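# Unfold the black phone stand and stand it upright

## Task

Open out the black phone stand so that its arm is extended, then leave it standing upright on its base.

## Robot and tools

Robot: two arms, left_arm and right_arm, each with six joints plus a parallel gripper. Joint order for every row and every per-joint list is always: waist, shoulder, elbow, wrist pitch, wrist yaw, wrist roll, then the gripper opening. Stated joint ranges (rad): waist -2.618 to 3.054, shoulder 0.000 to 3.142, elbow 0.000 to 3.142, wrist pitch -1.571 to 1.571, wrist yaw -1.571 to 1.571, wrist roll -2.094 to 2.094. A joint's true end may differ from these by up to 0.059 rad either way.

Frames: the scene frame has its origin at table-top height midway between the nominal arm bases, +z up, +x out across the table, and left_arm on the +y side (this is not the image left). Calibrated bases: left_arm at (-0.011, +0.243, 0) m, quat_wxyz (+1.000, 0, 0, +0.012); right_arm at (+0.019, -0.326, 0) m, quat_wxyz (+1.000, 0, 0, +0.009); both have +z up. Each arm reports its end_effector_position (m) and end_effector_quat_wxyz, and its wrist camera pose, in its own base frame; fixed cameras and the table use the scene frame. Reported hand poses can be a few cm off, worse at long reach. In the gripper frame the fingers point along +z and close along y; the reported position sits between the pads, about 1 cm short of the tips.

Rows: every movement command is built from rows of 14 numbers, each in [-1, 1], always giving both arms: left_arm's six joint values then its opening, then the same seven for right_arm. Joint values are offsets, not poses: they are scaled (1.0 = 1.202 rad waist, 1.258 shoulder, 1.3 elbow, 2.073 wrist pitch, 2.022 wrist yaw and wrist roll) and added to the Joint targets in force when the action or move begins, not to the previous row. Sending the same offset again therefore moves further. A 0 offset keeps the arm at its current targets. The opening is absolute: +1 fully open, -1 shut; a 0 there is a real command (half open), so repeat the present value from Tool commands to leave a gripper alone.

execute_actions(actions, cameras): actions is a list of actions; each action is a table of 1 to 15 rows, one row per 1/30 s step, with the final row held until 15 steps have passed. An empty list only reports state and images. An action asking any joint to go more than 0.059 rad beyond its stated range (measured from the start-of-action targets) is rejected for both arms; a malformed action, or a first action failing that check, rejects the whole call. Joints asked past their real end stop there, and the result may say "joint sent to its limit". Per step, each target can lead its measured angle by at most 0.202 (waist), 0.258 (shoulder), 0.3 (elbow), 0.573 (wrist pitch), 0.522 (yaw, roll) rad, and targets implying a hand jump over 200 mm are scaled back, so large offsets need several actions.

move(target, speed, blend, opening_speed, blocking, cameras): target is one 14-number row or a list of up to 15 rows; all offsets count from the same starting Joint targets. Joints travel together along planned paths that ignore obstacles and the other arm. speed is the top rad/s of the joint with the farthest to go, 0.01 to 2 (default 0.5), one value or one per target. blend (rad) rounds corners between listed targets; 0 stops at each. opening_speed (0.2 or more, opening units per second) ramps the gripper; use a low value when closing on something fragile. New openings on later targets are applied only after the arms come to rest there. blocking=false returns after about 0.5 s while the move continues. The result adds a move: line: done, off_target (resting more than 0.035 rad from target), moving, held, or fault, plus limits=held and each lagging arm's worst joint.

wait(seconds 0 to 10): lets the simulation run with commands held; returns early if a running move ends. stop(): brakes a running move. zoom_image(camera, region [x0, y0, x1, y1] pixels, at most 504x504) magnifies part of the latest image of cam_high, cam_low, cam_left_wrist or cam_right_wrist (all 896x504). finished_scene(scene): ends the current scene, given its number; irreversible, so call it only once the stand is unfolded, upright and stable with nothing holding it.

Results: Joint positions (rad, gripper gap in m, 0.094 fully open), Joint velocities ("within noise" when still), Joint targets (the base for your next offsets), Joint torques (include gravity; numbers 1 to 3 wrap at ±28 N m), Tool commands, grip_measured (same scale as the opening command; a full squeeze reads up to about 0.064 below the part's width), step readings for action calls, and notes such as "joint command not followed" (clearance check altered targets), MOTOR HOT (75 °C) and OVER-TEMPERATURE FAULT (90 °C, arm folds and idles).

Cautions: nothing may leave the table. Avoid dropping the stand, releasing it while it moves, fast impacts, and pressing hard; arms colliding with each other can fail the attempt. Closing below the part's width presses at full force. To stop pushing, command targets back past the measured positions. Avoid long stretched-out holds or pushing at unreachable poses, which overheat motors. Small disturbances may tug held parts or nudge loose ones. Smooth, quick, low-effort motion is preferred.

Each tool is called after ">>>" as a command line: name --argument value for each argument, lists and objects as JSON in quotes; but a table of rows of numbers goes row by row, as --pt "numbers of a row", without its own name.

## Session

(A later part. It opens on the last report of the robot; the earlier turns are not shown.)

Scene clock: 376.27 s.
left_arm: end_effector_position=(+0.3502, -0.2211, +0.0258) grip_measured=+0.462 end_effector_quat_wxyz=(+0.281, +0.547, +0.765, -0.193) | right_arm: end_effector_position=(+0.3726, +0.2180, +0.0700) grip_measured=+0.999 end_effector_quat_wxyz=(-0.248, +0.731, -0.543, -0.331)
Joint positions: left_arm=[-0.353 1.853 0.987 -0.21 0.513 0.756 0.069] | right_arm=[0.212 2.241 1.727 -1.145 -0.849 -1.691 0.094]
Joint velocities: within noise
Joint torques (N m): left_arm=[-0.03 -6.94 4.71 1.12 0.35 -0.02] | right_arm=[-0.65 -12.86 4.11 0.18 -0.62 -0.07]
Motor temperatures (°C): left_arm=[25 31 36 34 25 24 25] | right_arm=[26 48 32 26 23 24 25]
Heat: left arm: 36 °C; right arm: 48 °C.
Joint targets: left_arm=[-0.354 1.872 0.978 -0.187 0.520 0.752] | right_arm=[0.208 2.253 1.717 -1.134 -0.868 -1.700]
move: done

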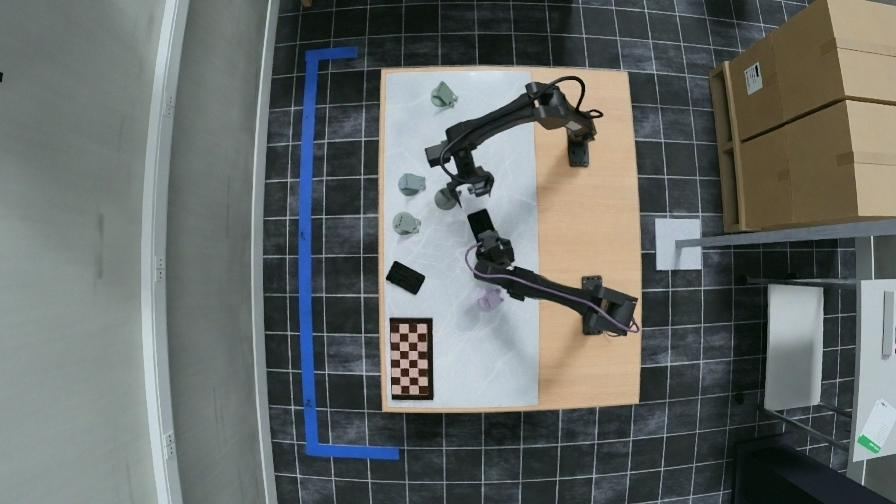

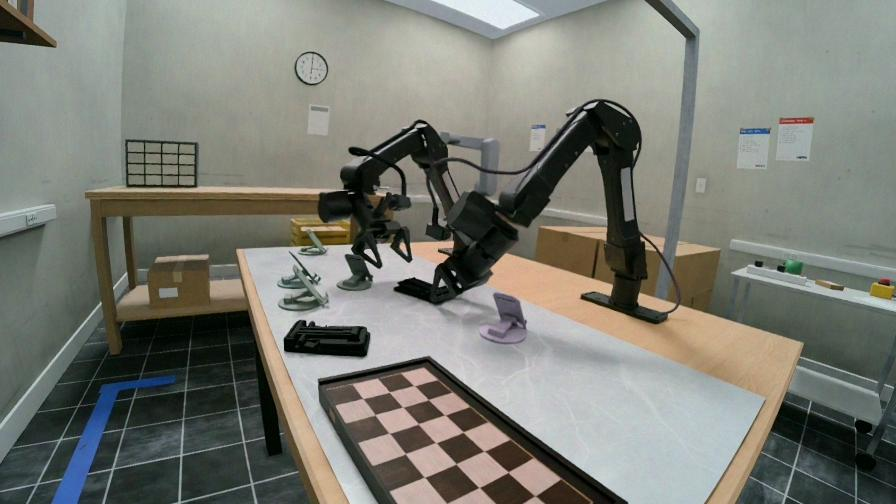

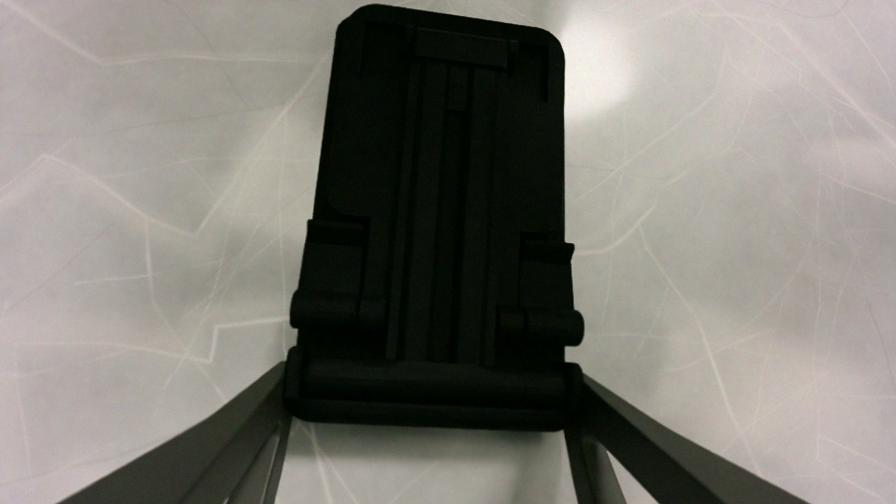

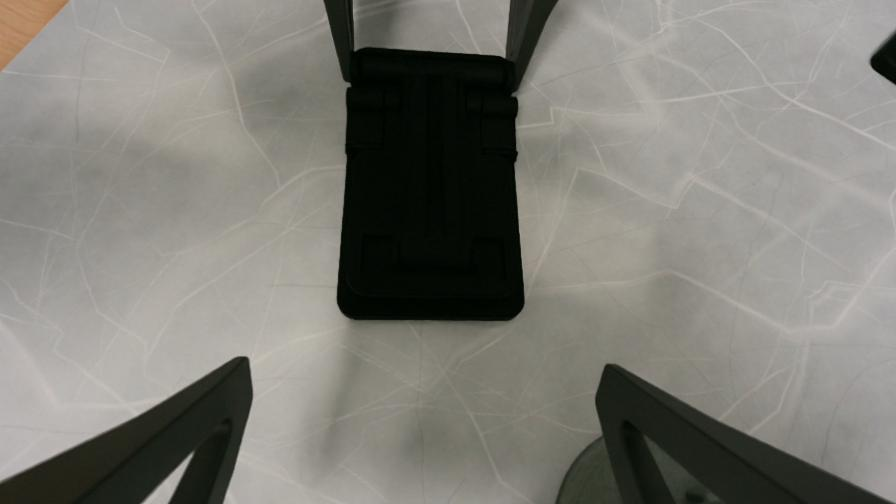

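>>> move --target '[0,0,0,0,0,0,0.4,0.0655,0.0116,-0.0595,0.0896,-0.001,0.0605,-0.15]' --speed 0.3 --cameras '["cam_left_wrist","cam_right_wrist"]'

>>> zoom_image --camera "cam_left_wrist" --region '[200, 0, 700, 300]'

Scene clock: 398.83 s.
left_arm: end_effector_position=(+0.3502, -0.2211, +0.0258) grip_measured=+0.462 end_effector_quat_wxyz=(+0.281, +0.547, +0.765, -0.193) | right_arm: end_effector_position=(+0.3726, +0.2485, +0.0530) grip_measured=-0.149 end_effector_quat_wxyz=(-0.261, +0.737, -0.535, -0.319)
Joint positions: left_arm=[-0.353 1.853 0.987 -0.21 0.513 0.756 0.069] | right_arm=[0.282 2.241 1.659 -0.958 -0.85 -1.589 0.04]
Joint velocities: within noise
Joint torques (N m): left_arm=[-0.13 -6.99 4.78 1.12 0.37 -0.01] | right_arm=[0.03 -11.56 3.47 0.44 -0.7 0.1]
Motor temperatures (°C): left_arm=[25 31 36 33 25 24 25] | right_arm=[26 41 30 26 23 24 25]
Heat: left arm: 36 °C; right arm: 41 °C.
Joint targets: left_arm=[-0.354 1.872 0.978 -0.187 0.520 0.752] | right_arm=[0.286 2.268 1.639 -0.948 -0.870 -1.577]
move: done
Images, in order (width x height): cam_left_wrist 896x504, cam_right_wrist 896x504.

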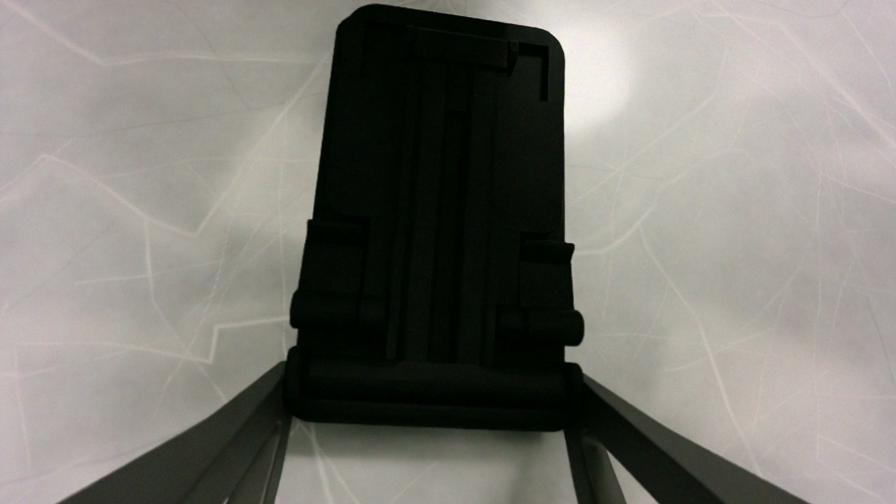

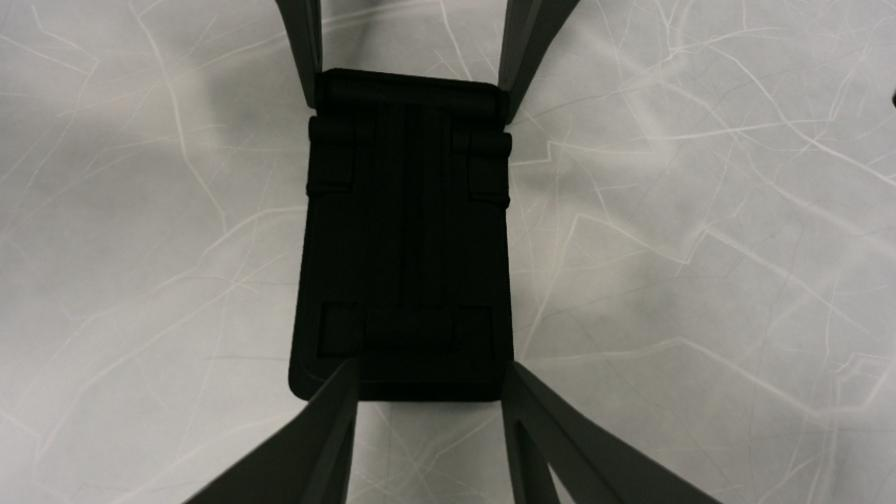

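Scaled by 1.008.

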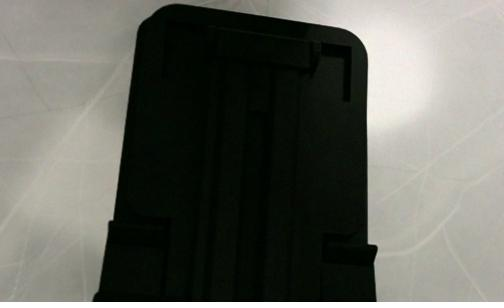

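>>> move --target '[0,0,0,0,0,0,0.4,0.0452,0.0198,-0.0555,0.0774,-0.0089,0.043,-0.15]' --speed 0.15 --cameras '["cam_left_wrist","cam_right_wrist"]'

>>> zoom_image --camera "cam_left_wrist" --region '[200, 0, 700, 300]'

>>> zoom_image --camera "cam_right_wrist" --region '[250, 250, 600, 504]'

Scene clock: 415.13 s.
left_arm: end_effector_position=(+0.3504, -0.2202, +0.0256) grip_measured=+0.462 end_effector_quat_wxyz=(+0.281, +0.546, +0.765, -0.193) | right_arm: end_effector_position=(+0.3732, +0.2575, +0.0418) grip_measured=-0.149 end_effector_quat_wxyz=(-0.271, +0.719, -0.550, -0.327)
Joint positions: left_arm=[-0.351 1.853 0.987 -0.212 0.512 0.757 0.069] | right_arm=[0.295 2.245 1.601 -0.843 -0.875 -1.501 0.04]
Joint velocities: within noise
Joint torques (N m): left_arm=[-0.29 -6.95 4.78 1.14 0.37 -0.04] | right_arm=[3.55 -9.91 2.24 0.85 -0.59 0.11]
Motor temperatures (°C): left_arm=[25 31 36 33 25 24 25] | right_arm=[26 39 29 26 23 24 25]
Heat: left arm: 36 °C; right arm: 39 °C.
Joint targets: left_arm=[-0.354 1.872 0.978 -0.187 0.520 0.752] | right_arm=[0.341 2.293 1.567 -0.788 -0.888 -1.491]
move: off_target (right_arm); right_arm: the wrist pitch is farthest, 0.055 rad from its target
Images, in order (width x height): cam_left_wrist 896x504, cam_right_wrist 896x504.

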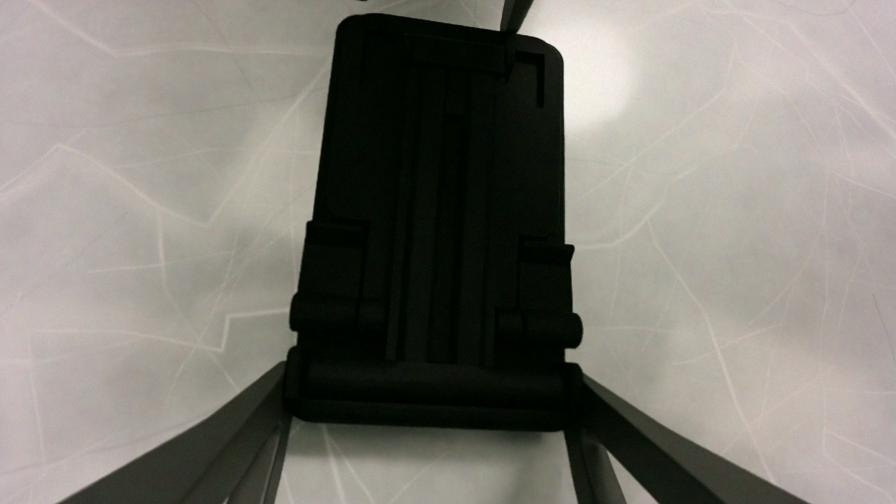

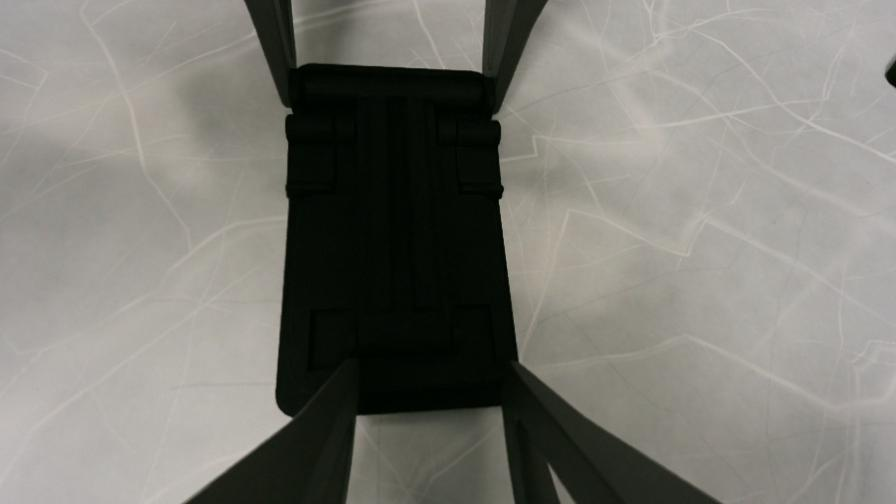

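Scaled by 1.008.

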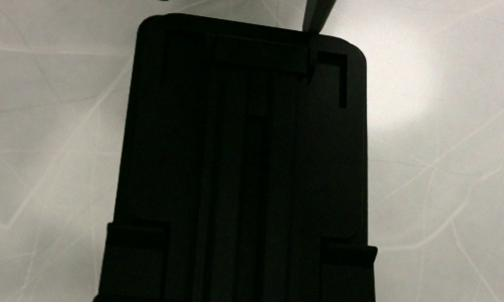

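Scaled by 1.440.

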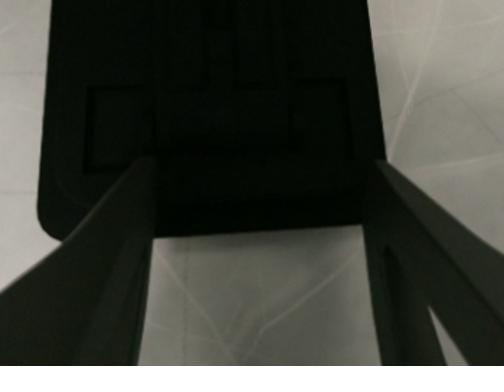

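>>> move --pt "0 0 0 0 0 0 0.4 0 -0.0756 0.0923 0 0 0 -0.15" --pt "0 0 0 0 0 0 0.4 0.0514 -0.0756 0.0923 -0.0892 0.1068 0.0305 -0.15" --speed 0.25 --cameras '["cam_left_wrist","cam_right_wrist"]'

>>> zoom_image --camera "cam_right_wrist" --region '[250, 200, 600, 450]'

Scene clock: 449.13 s.
left_arm: end_effector_position=(+0.3513, -0.2199, +0.0259) grip_measured=+0.462 end_effector_quat_wxyz=(+0.282, +0.545, +0.766, -0.192) | right_arm: end_effector_position=(+0.3595, +0.2708, +0.0442) grip_measured=-0.149 end_effector_quat_wxyz=(-0.195, +0.758, -0.563, -0.264)
Joint positions: left_arm=[-0.35 1.853 0.987 -0.209 0.511 0.755 0.069] | right_arm=[0.396 2.216 1.673 -0.947 -0.665 -1.44 0.04]
Joint velocities: within noise
Joint torques (N m): left_arm=[-0.36 -6.99 4.85 1.11 0.38 -0.01] | right_arm=[0.29 -15.53 6.01 0.12 -0.42 0.09]
Motor temperatures (°C): left_arm=[24 31 36 33 25 24 25] | right_arm=[27 40 29 26 23 24 24]
Heat: left arm: 36 °C; right arm: 40 °C.
Joint targets: left_arm=[-0.354 1.872 0.978 -0.187 0.520 0.752] | right_arm=[0.403 2.198 1.687 -0.973 -0.672 -1.429]
move: done
Images, in order (width x height): cam_left_wrist 896x504, cam_right_wrist 896x504.

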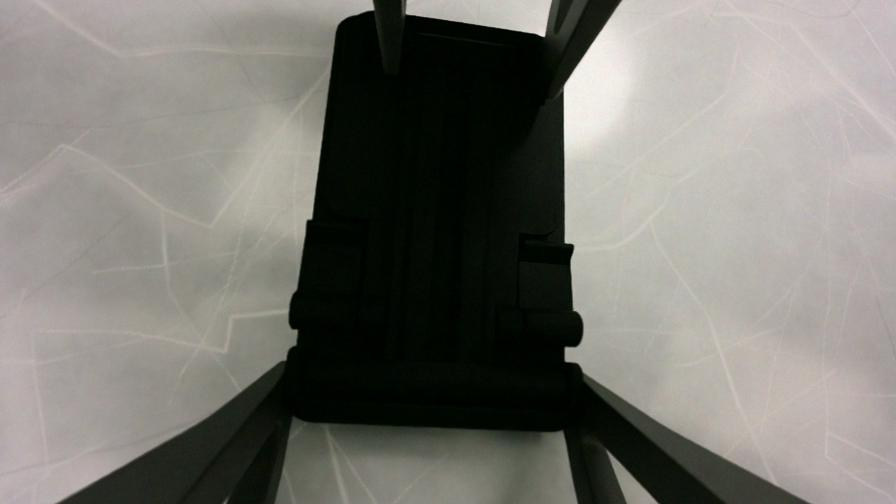

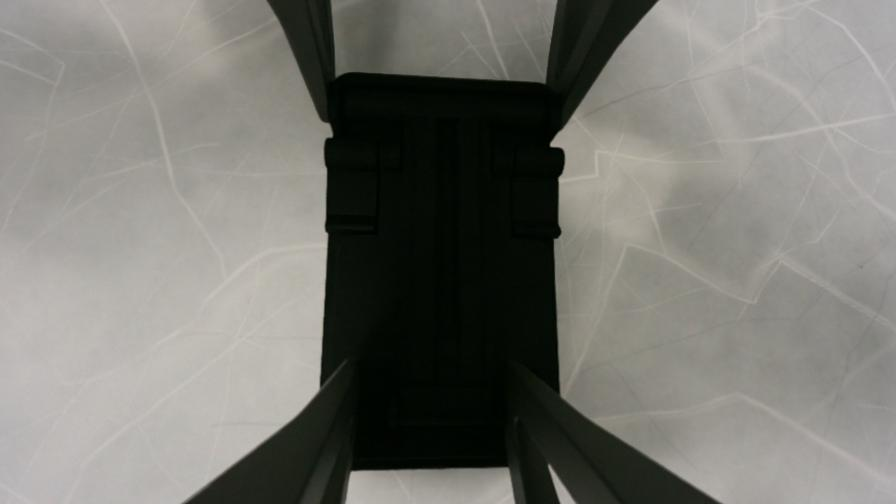

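Scaled by 1.440.

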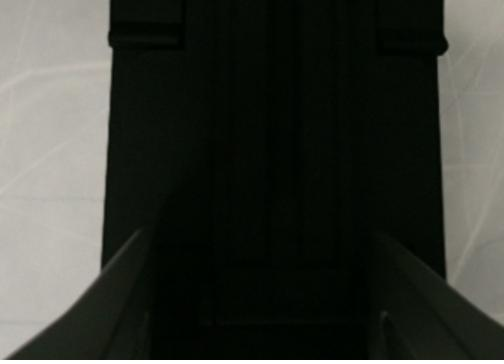

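>>> move --pt "0 0 0 0 0 0 0.4 -0.0061 0.008 0.0032 0.0028 0 0 -0.15" --pt "0 0 0 0 0 0 0.4 -0.0061 0.008 0.0032 0.0028 0 0 -0.5" --speed 0.15 --opening_speed 0.3 --cameras '["cam_left_wrist","cam_right_wrist"]'

>>> zoom_image --camera "cam_left_wrist" --region '[300, 0, 650, 250]'

Scene clock: 473.87 s.
left_arm: end_effector_position=(+0.3510, -0.2203, +0.0260) grip_measured=+0.462 end_effector_quat_wxyz=(+0.282, +0.545, +0.765, -0.193) | right_arm: end_effector_position=(+0.3595, +0.2705, +0.0441) grip_measured=-0.387 end_effector_quat_wxyz=(-0.195, +0.758, -0.564, -0.263)
Joint positions: left_arm=[-0.35 1.853 0.987 -0.209 0.513 0.755 0.069] | right_arm=[0.396 2.216 1.673 -0.947 -0.663 -1.44 0.029]
Joint velocities: within noise
Joint torques (N m): left_arm=[-0.35 -6.95 4.75 1.11 0.36 -0.01] | right_arm=[-0.21 -14.64 6.38 0.19 -0.42 0.1]
Motor temperatures (°C): left_arm=[24 31 36 33 25 24 26] | right_arm=[26 48 31 26 23 24 24]
Heat: left arm: 36 °C; right arm: 48 °C.
Joint targets: left_arm=[-0.354 1.872 0.978 -0.187 0.520 0.752] | right_arm=[0.395 2.208 1.691 -0.967 -0.672 -1.429]
move: done
Images, in order (width x height): cam_left_wrist 896x504, cam_right_wrist 896x504.

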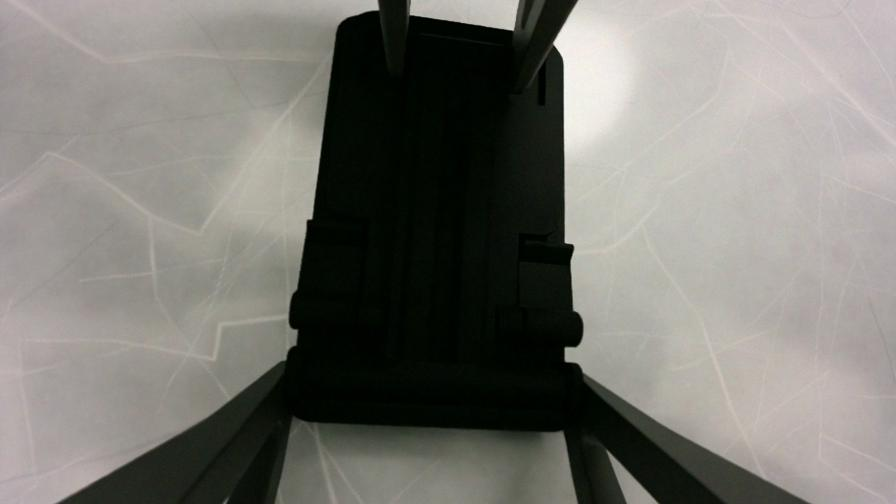

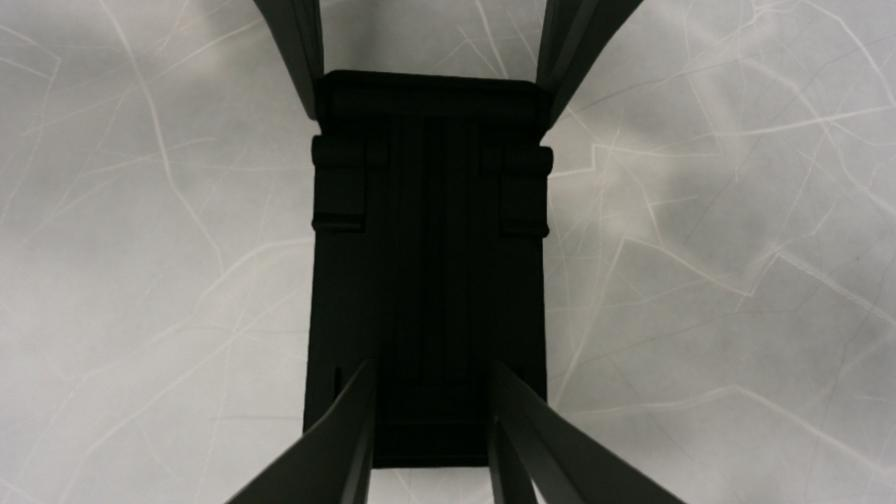

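Scaled by 1.440.

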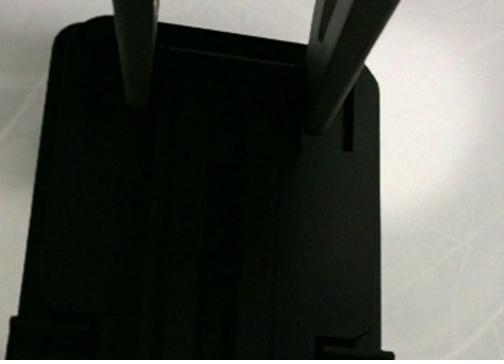

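>>> move --target '[0,0,0,0,0,0,0.35,-0.058,0,0,-0.0237,-0.002,-0.0437,-0.65]' --speed 0.06 --cameras '["cam_left_wrist","cam_right_wrist"]'

Scene clock: 483.53 s.
left_arm: end_effector_position=(+0.3522, -0.2273, +0.0300) grip_measured=+0.462 end_effector_quat_wxyz=(+0.293, +0.548, +0.758, -0.199) | right_arm: end_effector_position=(+0.3622, +0.2600, +0.0486) grip_measured=-0.387 end_effector_quat_wxyz=(-0.207, +0.755, -0.556, -0.278)
Joint positions: left_arm=[-0.36 1.853 0.987 -0.183 0.528 0.747 0.069] | right_arm=[0.357 2.216 1.673 -0.974 -0.707 -1.495 0.029]
Joint velocities: within noise
Joint torques (N m): left_arm=[0.57 -6.97 4.78 0.88 0.21 0.06] | right_arm=[-2.54 -14.49 6.46 -0.07 -0.04 -0.31]
Motor temperatures (°C): left_arm=[24 31 36 32 25 24 26] | right_arm=[26 49 31 26 23 24 25]
Heat: left arm: 36 °C; right arm: 49 °C.
Joint targets: left_arm=[-0.354 1.872 0.978 -0.187 0.520 0.752] | right_arm=[0.325 2.208 1.691 -1.016 -0.676 -1.517]
move: off_target (right_arm); right_arm: the wrist pitch is farthest, 0.042 rad from its target
Images, in order (width x height): cam_left_wrist 896x504, cam_right_wrist 896x504.

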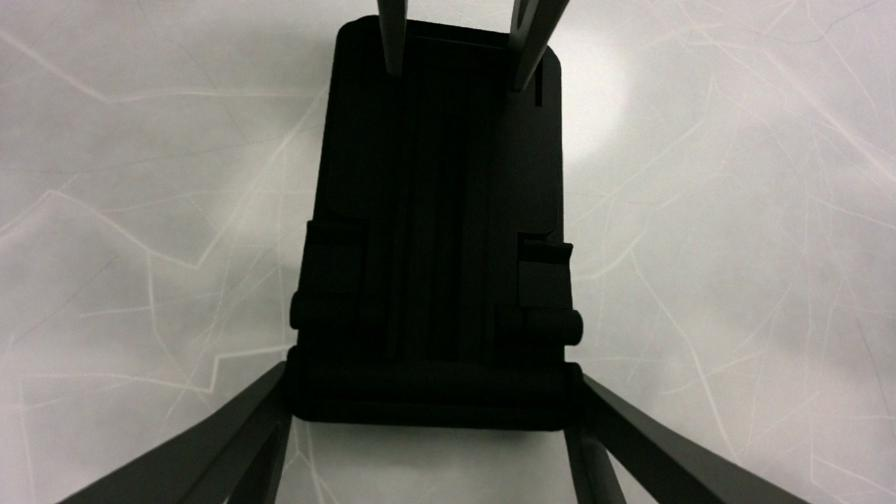

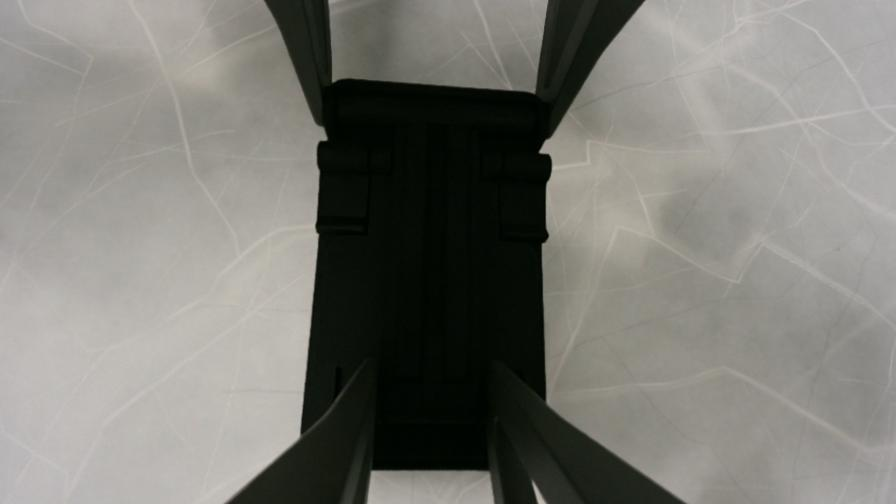

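>>> move --pt "0 0 0 0 0 0 0.35 0.058 0 0 0.0237 0.002 0.0437 -0.65" --pt "0 0 0 0 0 0 0.35 0.066 -0.0342 0.0566 -0.0326 0.002 0.0437 -0.65" --speed 0.08

>>> zoom_image --camera "cam_low" --region '[380, 180, 520, 320]'

Scene clock: 496.73 s.
left_arm: end_effector_position=(+0.3501, -0.2281, +0.0300) grip_measured=+0.462 end_effector_quat_wxyz=(+0.290, +0.545, +0.759, -0.206) | right_arm: end_effector_position=(+0.3586, +0.2644, +0.0563) grip_measured=-0.387 end_effector_quat_wxyz=(-0.175, +0.760, -0.570, -0.258)
Joint positions: left_arm=[-0.36 1.853 0.987 -0.19 0.538 0.741 0.069] | right_arm=[0.394 2.212 1.731 -1.043 -0.633 -1.446 0.029]
Joint velocities: within noise
Joint torques (N m): left_arm=[0.54 -7.01 4.85 0.95 0.1 0.12] | right_arm=[0.79 -18.28 7.76 -0.13 -0.73 0.14]
Motor temperatures (°C): left_arm=[24 31 36 32 25 24 26] | right_arm=[26 50 32 26 23 24 26]
Heat: left arm: 36 °C; right arm: 50 °C.
Joint targets: left_arm=[-0.354 1.872 0.978 -0.187 0.520 0.752] | right_arm=[0.405 2.165 1.765 -1.084 -0.673 -1.429]
move: off_target (right_arm); right_arm: the shoulder is farthest, 0.047 rad from its target

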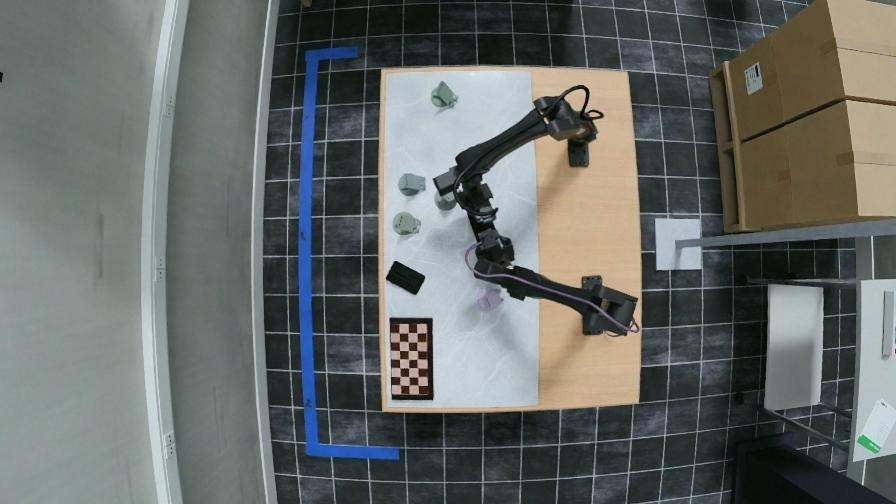

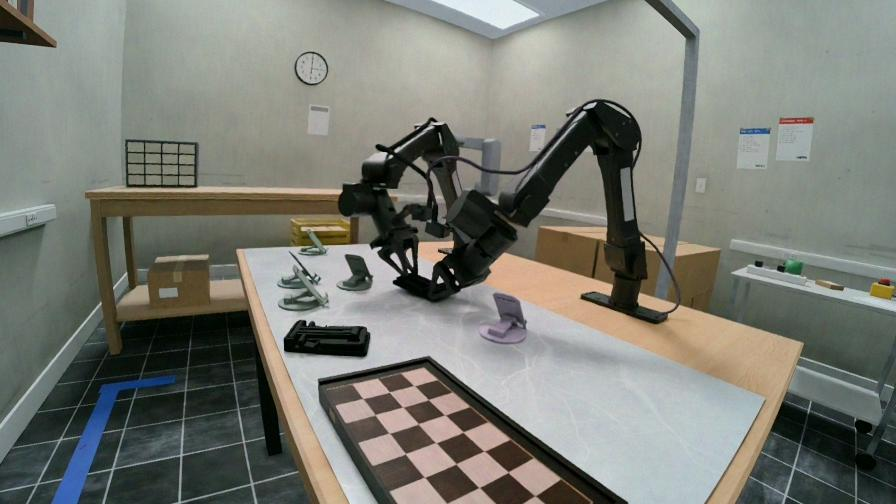

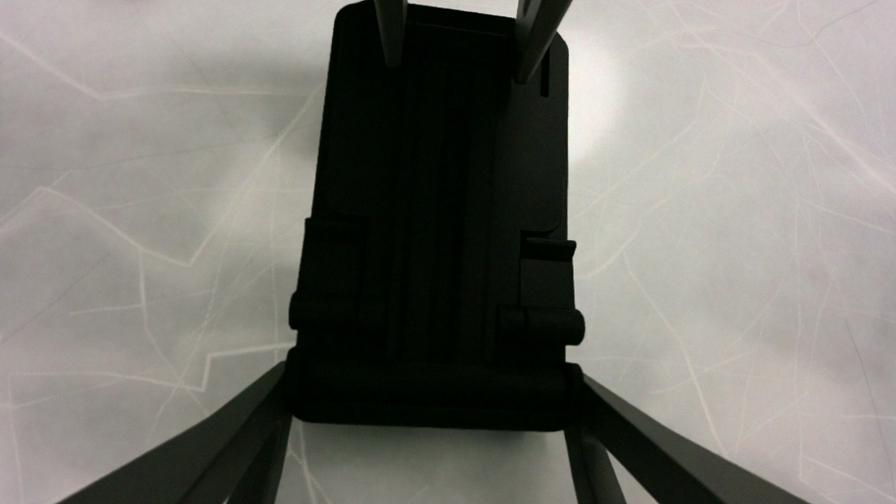

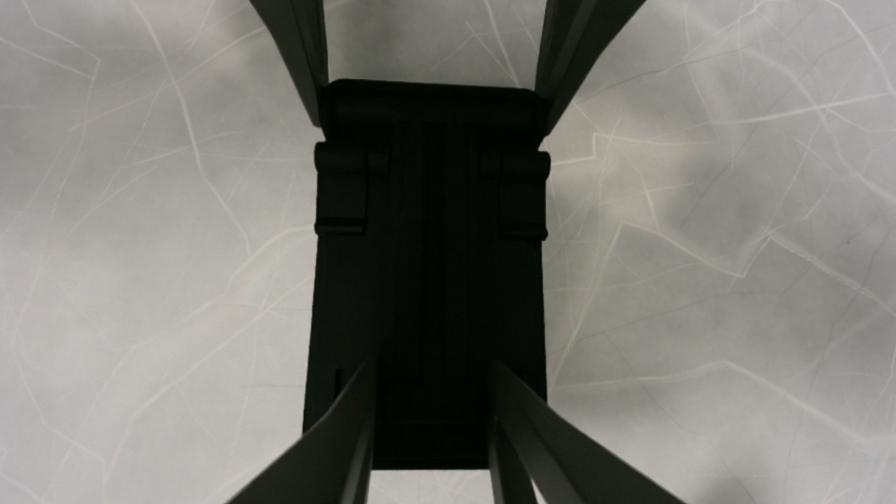

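Scaled by 3.600.

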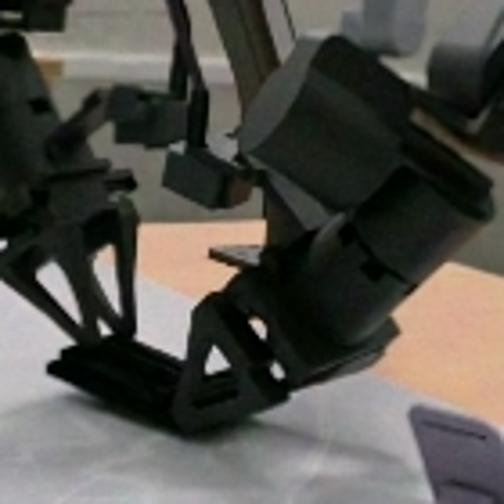

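>>> move --pt "0 0 0 0 0 0 0.4 -0.008 0.0342 -0.0566 0.0563 0 0 -0.65" --pt "0 0 0 0 0 0 0.4 -0.008 0.0342 -0.0566 0.0563 0 0 -0.05" --pt "0 0 0 0 0 0 0.4 -0.008 -0.0147 0.0242 -0.0241 0 0 -0.05" --speed 0.15 --opening_speed 1 --cameras '["cam_left_wrist","cam_right_wrist","cam_low"]'

>>> zoom_image --camera "cam_low" --region '[380, 180, 520, 320]'

Scene clock: 522.07 s.
left_arm: end_effector_position=(+0.3533, -0.2229, +0.0266) grip_measured=+0.462 end_effector_quat_wxyz=(+0.287, +0.545, +0.764, -0.189) | right_arm: end_effector_position=(+0.3560, +0.2662, +0.0831) grip_measured=-0.051 end_effector_quat_wxyz=(-0.183, +0.757, -0.569, -0.264)
Joint positions: left_arm=[-0.358 1.855 0.987 -0.191 0.504 0.747 0.069] | right_arm=[0.394 2.175 1.771 -1.109 -0.652 -1.44 0.045]
Joint velocities: within noise
Joint torques (N m): left_arm=[0.39 -7.13 4.81 0.96 0.45 0.05] | right_arm=[0.13 -16.42 6.93 0.1 -0.55 0.08]
Motor temperatures (°C): left_arm=[24 31 36 32 25 24 26] | right_arm=[26 50 32 25 24 24 26]
Heat: left arm: 36 °C; right arm: 50 °C.
Joint targets: left_arm=[-0.354 1.872 0.978 -0.188 0.520 0.752] | right_arm=[0.395 2.146 1.796 -1.134 -0.672 -1.429]
move: done
Images, in order (width x height): cam_low 896x504, cam_left_wrist 896x504, cam_right_wrist 896x504.

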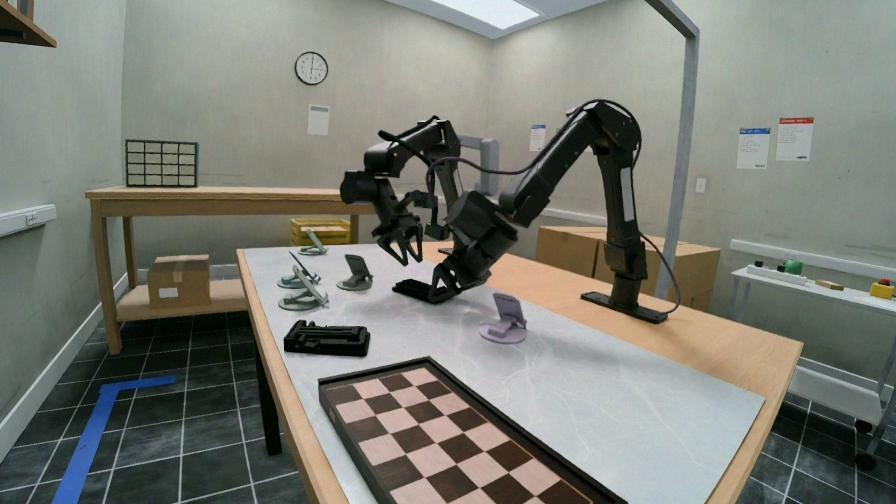

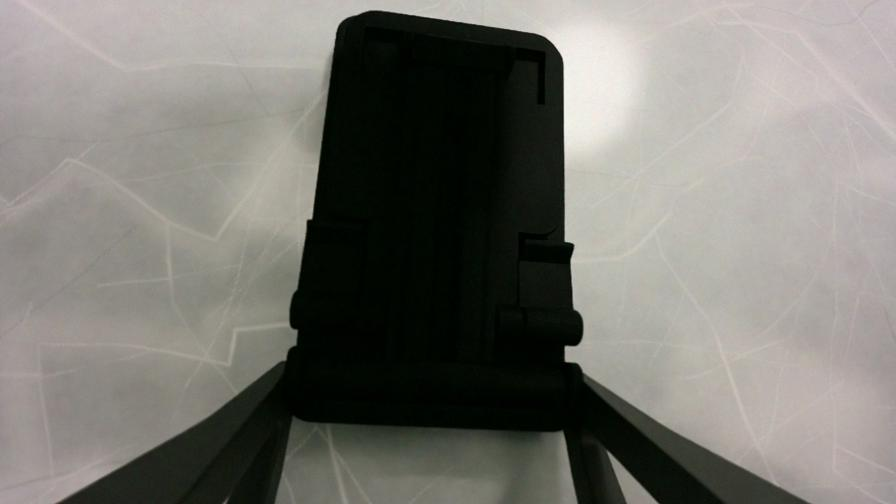

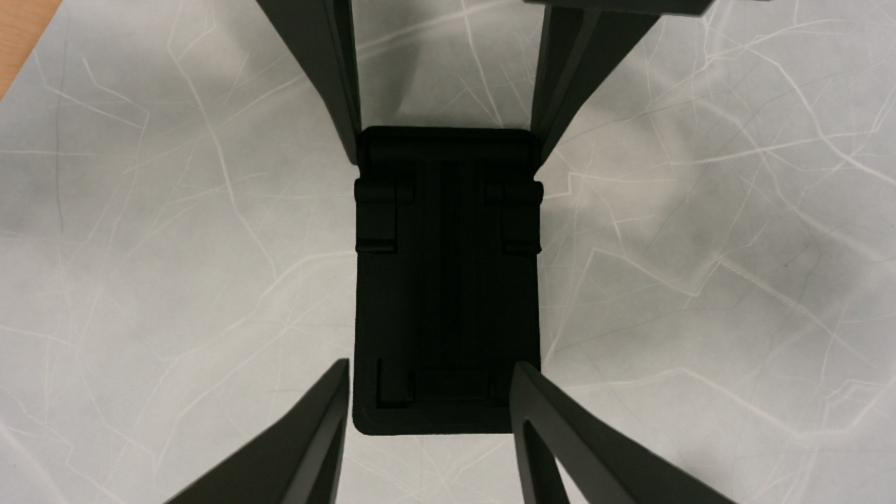

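Scaled by 3.600.

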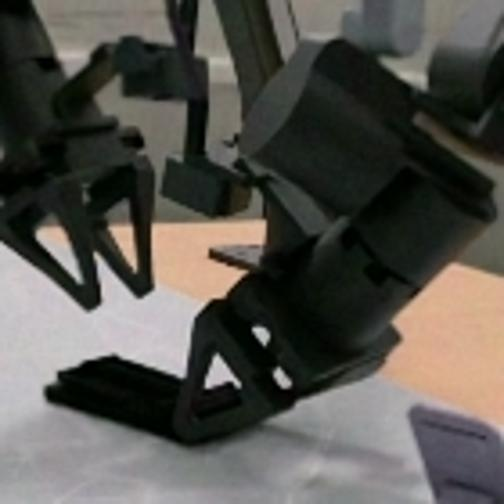

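>>> move --target '[0,0,0,0,0,0,0.4,-0.1745,0.1606,-0.0796,0.0182,-0.1809,-0.1736,1]' --speed 0.3 --opening_speed 1

>>> zoom_image --camera "cam_low" --region '[320, 180, 460, 320]'

Scene clock: 556.17 s.
left_arm: end_effector_position=(+0.3533, -0.2229, +0.0266) grip_measured=+0.462 end_effector_quat_wxyz=(+0.287, +0.545, +0.764, -0.189) | right_arm: end_effector_position=(+0.3749, +0.2266, +0.0579) grip_measured=+0.999 end_effector_quat_wxyz=(-0.299, +0.703, -0.516, -0.387)
Joint positions: left_arm=[-0.358 1.855 0.987 -0.191 0.504 0.747 0.069] | right_arm=[0.188 2.321 1.71 -1.107 -1.015 -1.77 0.094]
Joint velocities: within noise
Joint torques (N m): left_arm=[0.42 -7.21 4.77 0.95 0.43 0.06] | right_arm=[-0.2 -11.89 3.38 0.1 -0.67 -0.13]
Motor temperatures (°C): left_arm=[24 32 35 32 25 24 26] | right_arm=[26 49 30 25 24 24 25]
Heat: left arm: 35 °C; right arm: 49 °C.
Joint targets: left_arm=[-0.354 1.872 0.978 -0.188 0.520 0.752] | right_arm=[0.185 2.348 1.693 -1.096 -1.038 -1.780]
move: done

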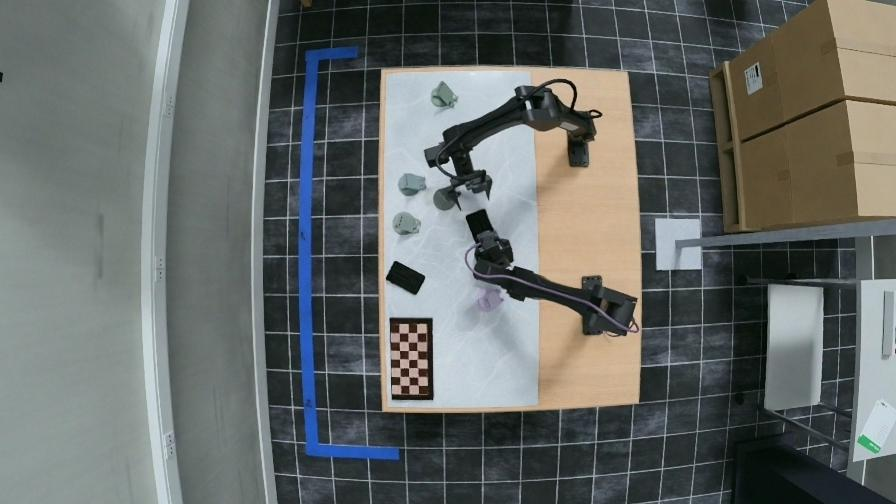

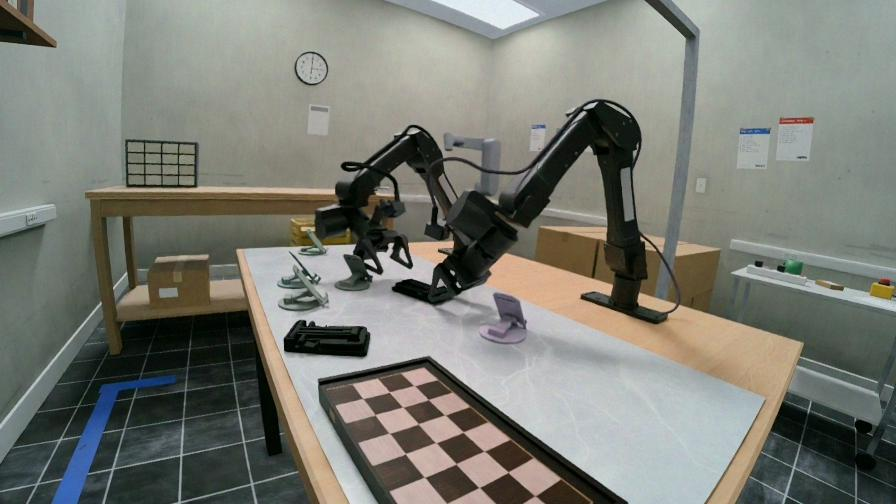

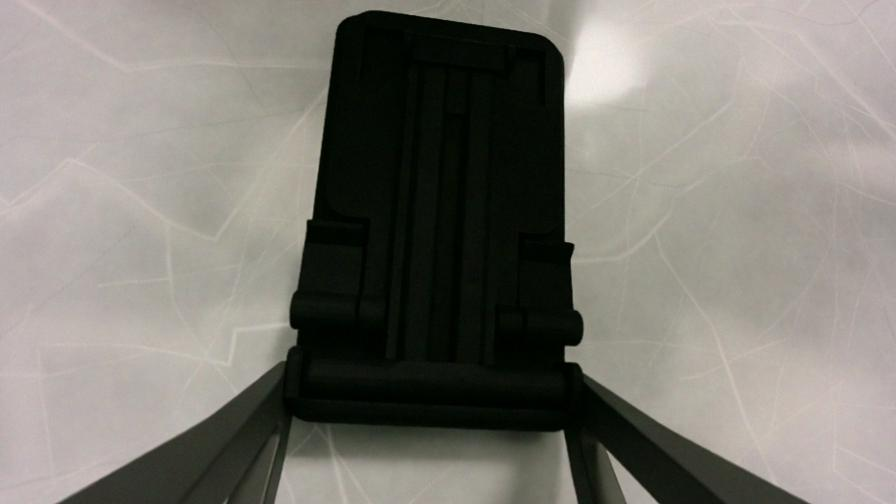

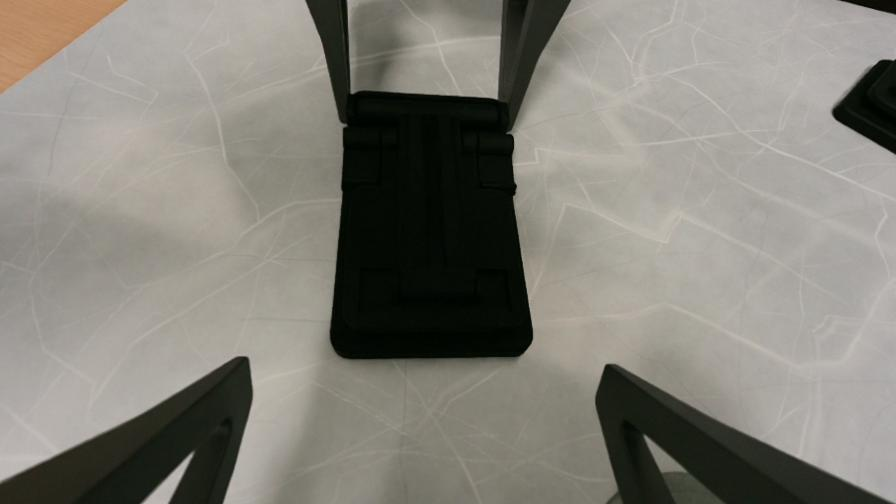

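Scaled by 3.600.

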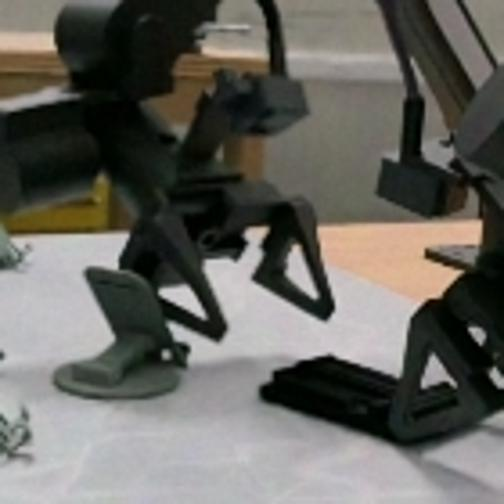

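>>> move --target '[0,0,0,0,0,0,0.4,0.0686,0.0059,-0.0731,0.1172,-0.0087,0.0803,1]' --speed 0.25 --cameras '["cam_right_wrist","cam_low"]'

>>> zoom_image --camera "cam_low" --region '[340, 200, 480, 320]'

Scene clock: 566.40 s.
left_arm: end_effector_position=(+0.3533, -0.2229, +0.0266) grip_measured=+0.462 end_effector_quat_wxyz=(+0.287, +0.545, +0.764, -0.189) | right_arm: end_effector_position=(+0.3713, +0.2589, +0.0376) grip_measured=+0.999 end_effector_quat_wxyz=(-0.313, +0.705, -0.509, -0.383)
Joint positions: left_arm=[-0.358 1.855 0.987 -0.191 0.504 0.747 0.069] | right_arm=[0.261 2.321 1.617 -0.865 -1.034 -1.63 0.094]
Joint velocities: within noise
Joint torques (N m): left_arm=[0.4 -7.13 4.79 0.96 0.45 0.06] | right_arm=[0.49 -11.29 3.32 0.37 -0.69 0.08]
Motor temperatures (°C): left_arm=[24 32 35 32 25 24 26] | right_arm=[26 46 29 25 24 24 25]
Heat: left arm: 35 °C; right arm: 46 °C.
Joint targets: left_arm=[-0.354 1.872 0.978 -0.188 0.520 0.752] | right_arm=[0.268 2.356 1.598 -0.853 -1.056 -1.617]
move: done
Images, in order (width x height): cam_low 896x504, cam_right_wrist 896x504.

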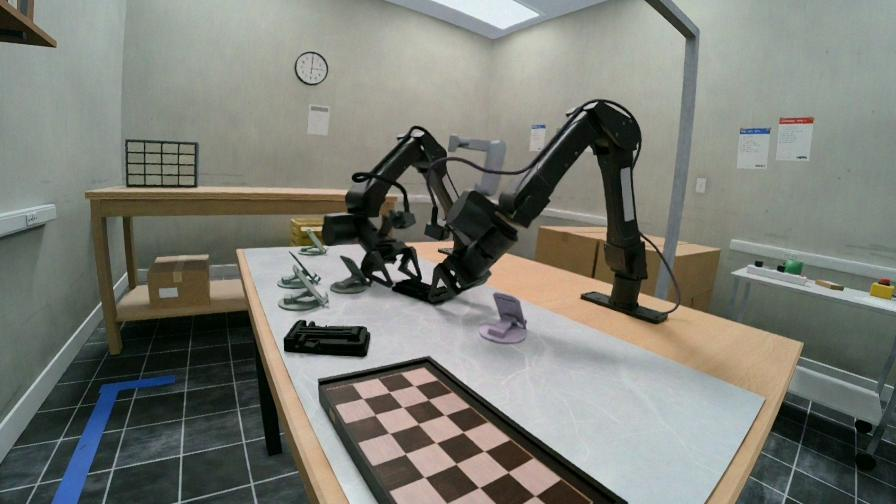

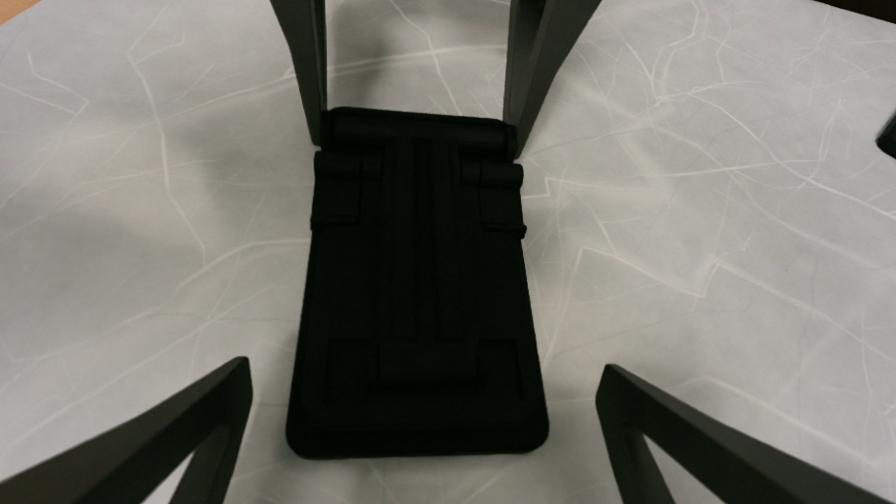

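Scaled by 3.600.

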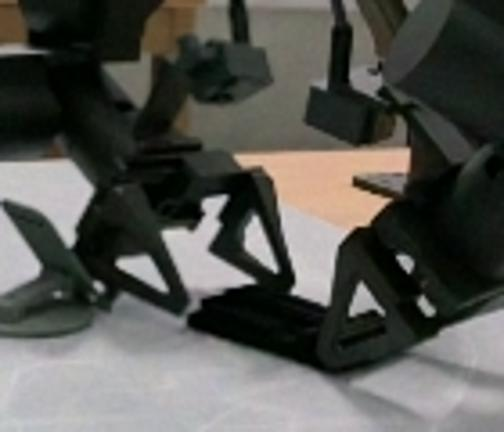

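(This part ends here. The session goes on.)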